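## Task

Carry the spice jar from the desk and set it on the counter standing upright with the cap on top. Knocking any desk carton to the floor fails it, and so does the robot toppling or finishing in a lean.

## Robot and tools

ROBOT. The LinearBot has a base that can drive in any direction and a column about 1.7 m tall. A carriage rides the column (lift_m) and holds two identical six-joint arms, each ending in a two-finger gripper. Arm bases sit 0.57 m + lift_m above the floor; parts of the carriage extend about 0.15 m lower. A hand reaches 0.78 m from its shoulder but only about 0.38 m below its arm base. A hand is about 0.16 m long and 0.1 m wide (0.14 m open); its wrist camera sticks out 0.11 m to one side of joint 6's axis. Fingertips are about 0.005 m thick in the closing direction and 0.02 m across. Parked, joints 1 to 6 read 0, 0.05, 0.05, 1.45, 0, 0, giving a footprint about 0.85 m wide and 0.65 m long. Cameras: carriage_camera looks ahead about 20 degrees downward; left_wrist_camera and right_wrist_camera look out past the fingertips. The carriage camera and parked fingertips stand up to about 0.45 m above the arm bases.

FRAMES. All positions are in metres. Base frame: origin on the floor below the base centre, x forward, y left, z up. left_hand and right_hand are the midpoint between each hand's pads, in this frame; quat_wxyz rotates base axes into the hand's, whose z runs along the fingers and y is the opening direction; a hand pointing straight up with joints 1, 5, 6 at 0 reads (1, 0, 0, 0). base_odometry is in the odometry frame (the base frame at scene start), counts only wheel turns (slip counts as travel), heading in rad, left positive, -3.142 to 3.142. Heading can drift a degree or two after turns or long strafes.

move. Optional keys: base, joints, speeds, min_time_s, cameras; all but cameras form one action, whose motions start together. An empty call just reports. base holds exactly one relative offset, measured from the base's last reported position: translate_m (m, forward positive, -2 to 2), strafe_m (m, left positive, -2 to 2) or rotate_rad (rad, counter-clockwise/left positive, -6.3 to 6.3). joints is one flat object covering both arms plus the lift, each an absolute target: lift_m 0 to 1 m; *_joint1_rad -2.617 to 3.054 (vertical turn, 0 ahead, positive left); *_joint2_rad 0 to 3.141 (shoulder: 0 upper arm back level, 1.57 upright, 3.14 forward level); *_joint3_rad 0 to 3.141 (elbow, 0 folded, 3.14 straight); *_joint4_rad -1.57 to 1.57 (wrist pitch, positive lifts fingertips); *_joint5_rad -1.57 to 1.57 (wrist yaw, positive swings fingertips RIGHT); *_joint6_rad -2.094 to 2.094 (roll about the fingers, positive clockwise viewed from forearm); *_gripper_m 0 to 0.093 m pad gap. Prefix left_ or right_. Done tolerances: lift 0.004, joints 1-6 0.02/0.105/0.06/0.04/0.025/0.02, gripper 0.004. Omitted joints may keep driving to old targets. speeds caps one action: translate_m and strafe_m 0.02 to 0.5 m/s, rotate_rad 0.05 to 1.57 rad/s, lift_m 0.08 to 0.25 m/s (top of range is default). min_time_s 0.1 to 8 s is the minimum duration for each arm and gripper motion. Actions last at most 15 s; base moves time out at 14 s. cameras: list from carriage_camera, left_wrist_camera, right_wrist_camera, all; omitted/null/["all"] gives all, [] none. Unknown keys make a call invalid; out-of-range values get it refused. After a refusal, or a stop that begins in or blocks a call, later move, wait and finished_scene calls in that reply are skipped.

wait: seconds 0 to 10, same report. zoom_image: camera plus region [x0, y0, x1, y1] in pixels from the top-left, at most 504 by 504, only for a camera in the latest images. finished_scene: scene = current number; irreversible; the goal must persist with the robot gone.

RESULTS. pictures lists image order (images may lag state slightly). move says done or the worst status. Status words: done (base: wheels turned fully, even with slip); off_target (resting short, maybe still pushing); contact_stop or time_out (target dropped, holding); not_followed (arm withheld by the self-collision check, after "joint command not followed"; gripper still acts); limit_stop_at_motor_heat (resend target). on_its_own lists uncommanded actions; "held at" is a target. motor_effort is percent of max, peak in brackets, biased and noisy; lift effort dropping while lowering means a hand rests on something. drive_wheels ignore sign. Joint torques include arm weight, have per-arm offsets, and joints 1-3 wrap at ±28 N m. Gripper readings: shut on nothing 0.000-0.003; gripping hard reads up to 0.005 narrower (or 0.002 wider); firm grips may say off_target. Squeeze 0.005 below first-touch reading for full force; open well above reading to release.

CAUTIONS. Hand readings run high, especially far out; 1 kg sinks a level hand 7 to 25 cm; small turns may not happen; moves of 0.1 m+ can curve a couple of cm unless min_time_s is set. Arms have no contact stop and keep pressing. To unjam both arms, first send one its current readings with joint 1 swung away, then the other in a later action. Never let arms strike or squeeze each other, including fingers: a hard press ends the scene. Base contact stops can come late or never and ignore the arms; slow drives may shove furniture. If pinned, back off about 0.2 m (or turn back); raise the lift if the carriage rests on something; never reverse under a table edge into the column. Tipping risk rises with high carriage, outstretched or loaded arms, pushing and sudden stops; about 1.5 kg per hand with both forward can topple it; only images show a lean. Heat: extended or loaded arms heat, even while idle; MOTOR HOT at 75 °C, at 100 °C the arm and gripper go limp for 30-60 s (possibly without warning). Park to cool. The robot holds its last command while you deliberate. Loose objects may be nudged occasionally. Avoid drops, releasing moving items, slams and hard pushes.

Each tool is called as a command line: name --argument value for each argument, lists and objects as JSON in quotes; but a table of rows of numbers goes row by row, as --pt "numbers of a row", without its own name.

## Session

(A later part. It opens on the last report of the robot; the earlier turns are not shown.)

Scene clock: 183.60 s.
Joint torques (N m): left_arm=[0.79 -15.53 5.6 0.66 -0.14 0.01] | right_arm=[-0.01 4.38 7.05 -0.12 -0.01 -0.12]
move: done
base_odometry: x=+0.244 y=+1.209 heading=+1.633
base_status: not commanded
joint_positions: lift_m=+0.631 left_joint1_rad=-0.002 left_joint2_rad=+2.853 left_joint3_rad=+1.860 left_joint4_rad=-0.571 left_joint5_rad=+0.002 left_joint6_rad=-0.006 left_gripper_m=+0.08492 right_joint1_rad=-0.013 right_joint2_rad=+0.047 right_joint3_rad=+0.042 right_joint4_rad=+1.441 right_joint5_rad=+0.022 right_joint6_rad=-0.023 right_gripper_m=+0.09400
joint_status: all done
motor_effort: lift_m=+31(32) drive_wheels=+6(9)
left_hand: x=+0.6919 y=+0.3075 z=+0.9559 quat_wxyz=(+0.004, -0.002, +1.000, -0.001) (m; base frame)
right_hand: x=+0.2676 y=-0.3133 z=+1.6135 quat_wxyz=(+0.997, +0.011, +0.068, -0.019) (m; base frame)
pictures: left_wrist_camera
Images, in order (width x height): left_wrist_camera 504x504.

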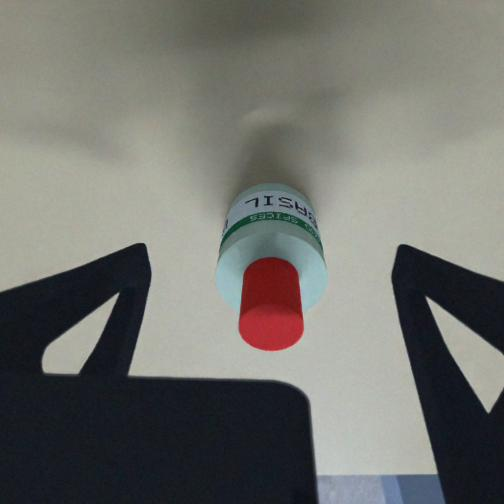

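Standing. Lift straight up and back off.

move --joints '{"lift_m": 0.8, "left_gripper_m": 0.093}' --speeds '{"lift_m": 0.12}' --cameras '["carriage_camera", "left_wrist_camera"]'

move --base '{"translate_m": -0.2}' --joints '{"left_joint1_rad": 0.0, "left_joint2_rad": 0.05, "left_joint3_rad": 0.05, "left_joint4_rad": 1.45}' --speeds '{"translate_m": 0.2}' --min_time_s 2.5 --cameras '["carriage_camera"]'

zoom_image --camera "carriage_camera" --region '[100, 290, 260, 450]'

Scene clock: 191.07 s.
Joint torques (N m): left_arm=[0.83 -15.72 5.63 0.63 -0.14 0.02] | right_arm=[-0.02 4.37 7.04 -0.13 -0.01 -0.12]
move: done
base_odometry: x=+0.244 y=+1.209 heading=+1.633
base_status: not commanded
joint_positions: lift_m=+0.800 left_joint1_rad=-0.002 left_joint2_rad=+2.855 left_joint3_rad=+1.860 left_joint4_rad=-0.567 left_joint5_rad=+0.002 left_joint6_rad=-0.006 left_gripper_m=+0.09290 right_joint1_rad=-0.013 right_joint2_rad=+0.047 right_joint3_rad=+0.042 right_joint4_rad=+1.441 right_joint5_rad=+0.022 right_joint6_rad=-0.023 right_gripper_m=+0.09400
joint_status: all done
motor_effort: lift_m=+30(37) drive_wheels=+8(13)
left_hand: x=+0.6918 y=+0.3075 z=+1.1238 quat_wxyz=(+0.004, -0.002, +1.000, -0.001) (m; base frame)
right_hand: x=+0.2676 y=-0.3133 z=+1.7826 quat_wxyz=(+0.997, +0.011, +0.068, -0.019) (m; base frame)
pictures: carriage_camera, left_wrist_camera
Images, in order (width x height): carriage_camera 504x504, left_wrist_camera 504x504.

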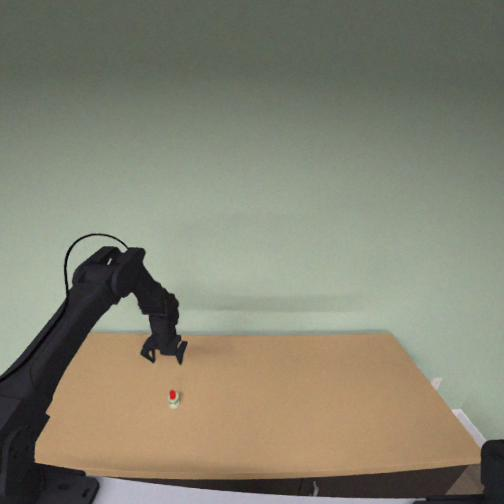

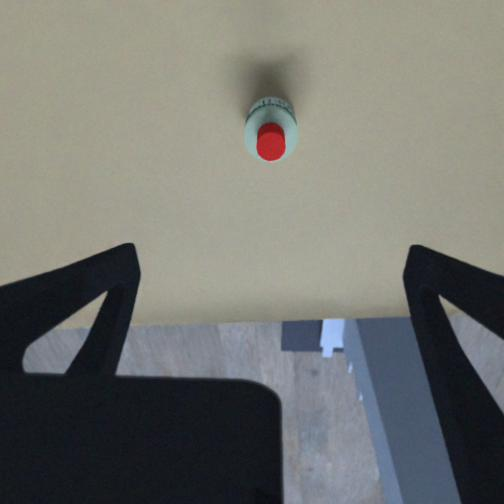

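Scene clock: 193.97 s.
Joint torques (N m): left_arm=[0.68 3.37 4.52 -0.05 -0.14 0.01] | right_arm=[0.03 4.36 7.04 -0.13 -0.01 -0.13]
move: done
base_odometry: x=+0.257 y=+1.009 heading=+1.632
base_status: done
joint_positions: lift_m=+0.800 left_joint1_rad=-0.001 left_joint2_rad=+0.059 left_joint3_rad=+0.063 left_joint4_rad=+1.436 left_joint5_rad=+0.002 left_joint6_rad=-0.006 left_gripper_m=+0.09290 right_joint1_rad=-0.013 right_joint2_rad=+0.047 right_joint3_rad=+0.042 right_joint4_rad=+1.441 right_joint5_rad=+0.022 right_joint6_rad=-0.023 right_gripper_m=+0.09400
joint_status: all done
motor_effort: lift_m=+30(31) drive_wheels=+7(19)
left_hand: x=+0.2662 y=+0.3086 z=+1.7882 quat_wxyz=(+0.998, +0.001, +0.066, -0.004) (m; base frame)
right_hand: x=+0.2676 y=-0.3133 z=+1.7826 quat_wxyz=(+0.997, +0.011, +0.068, -0.019) (m; base frame)
pictures: carriage_camera
Images, in order (width x height): carriage_camera 504x504.

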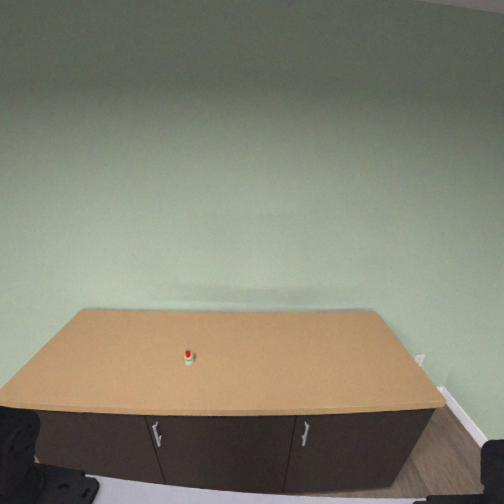

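Scaled by 3.150 from the camera's 504x504 image, which has a finer 720x720 frame.

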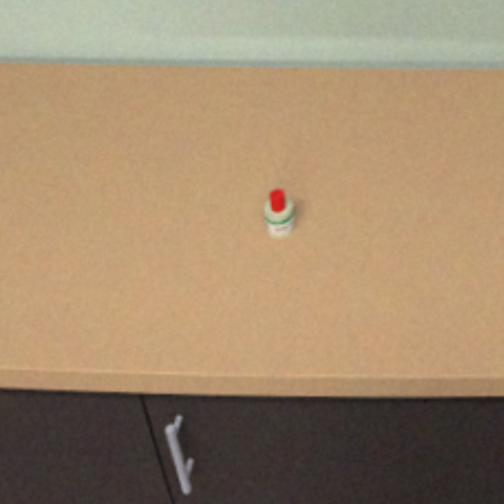

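The jar is standing upright on the counter with its cap up.

finished_scene --scene 3

The scene is finished: the task was done.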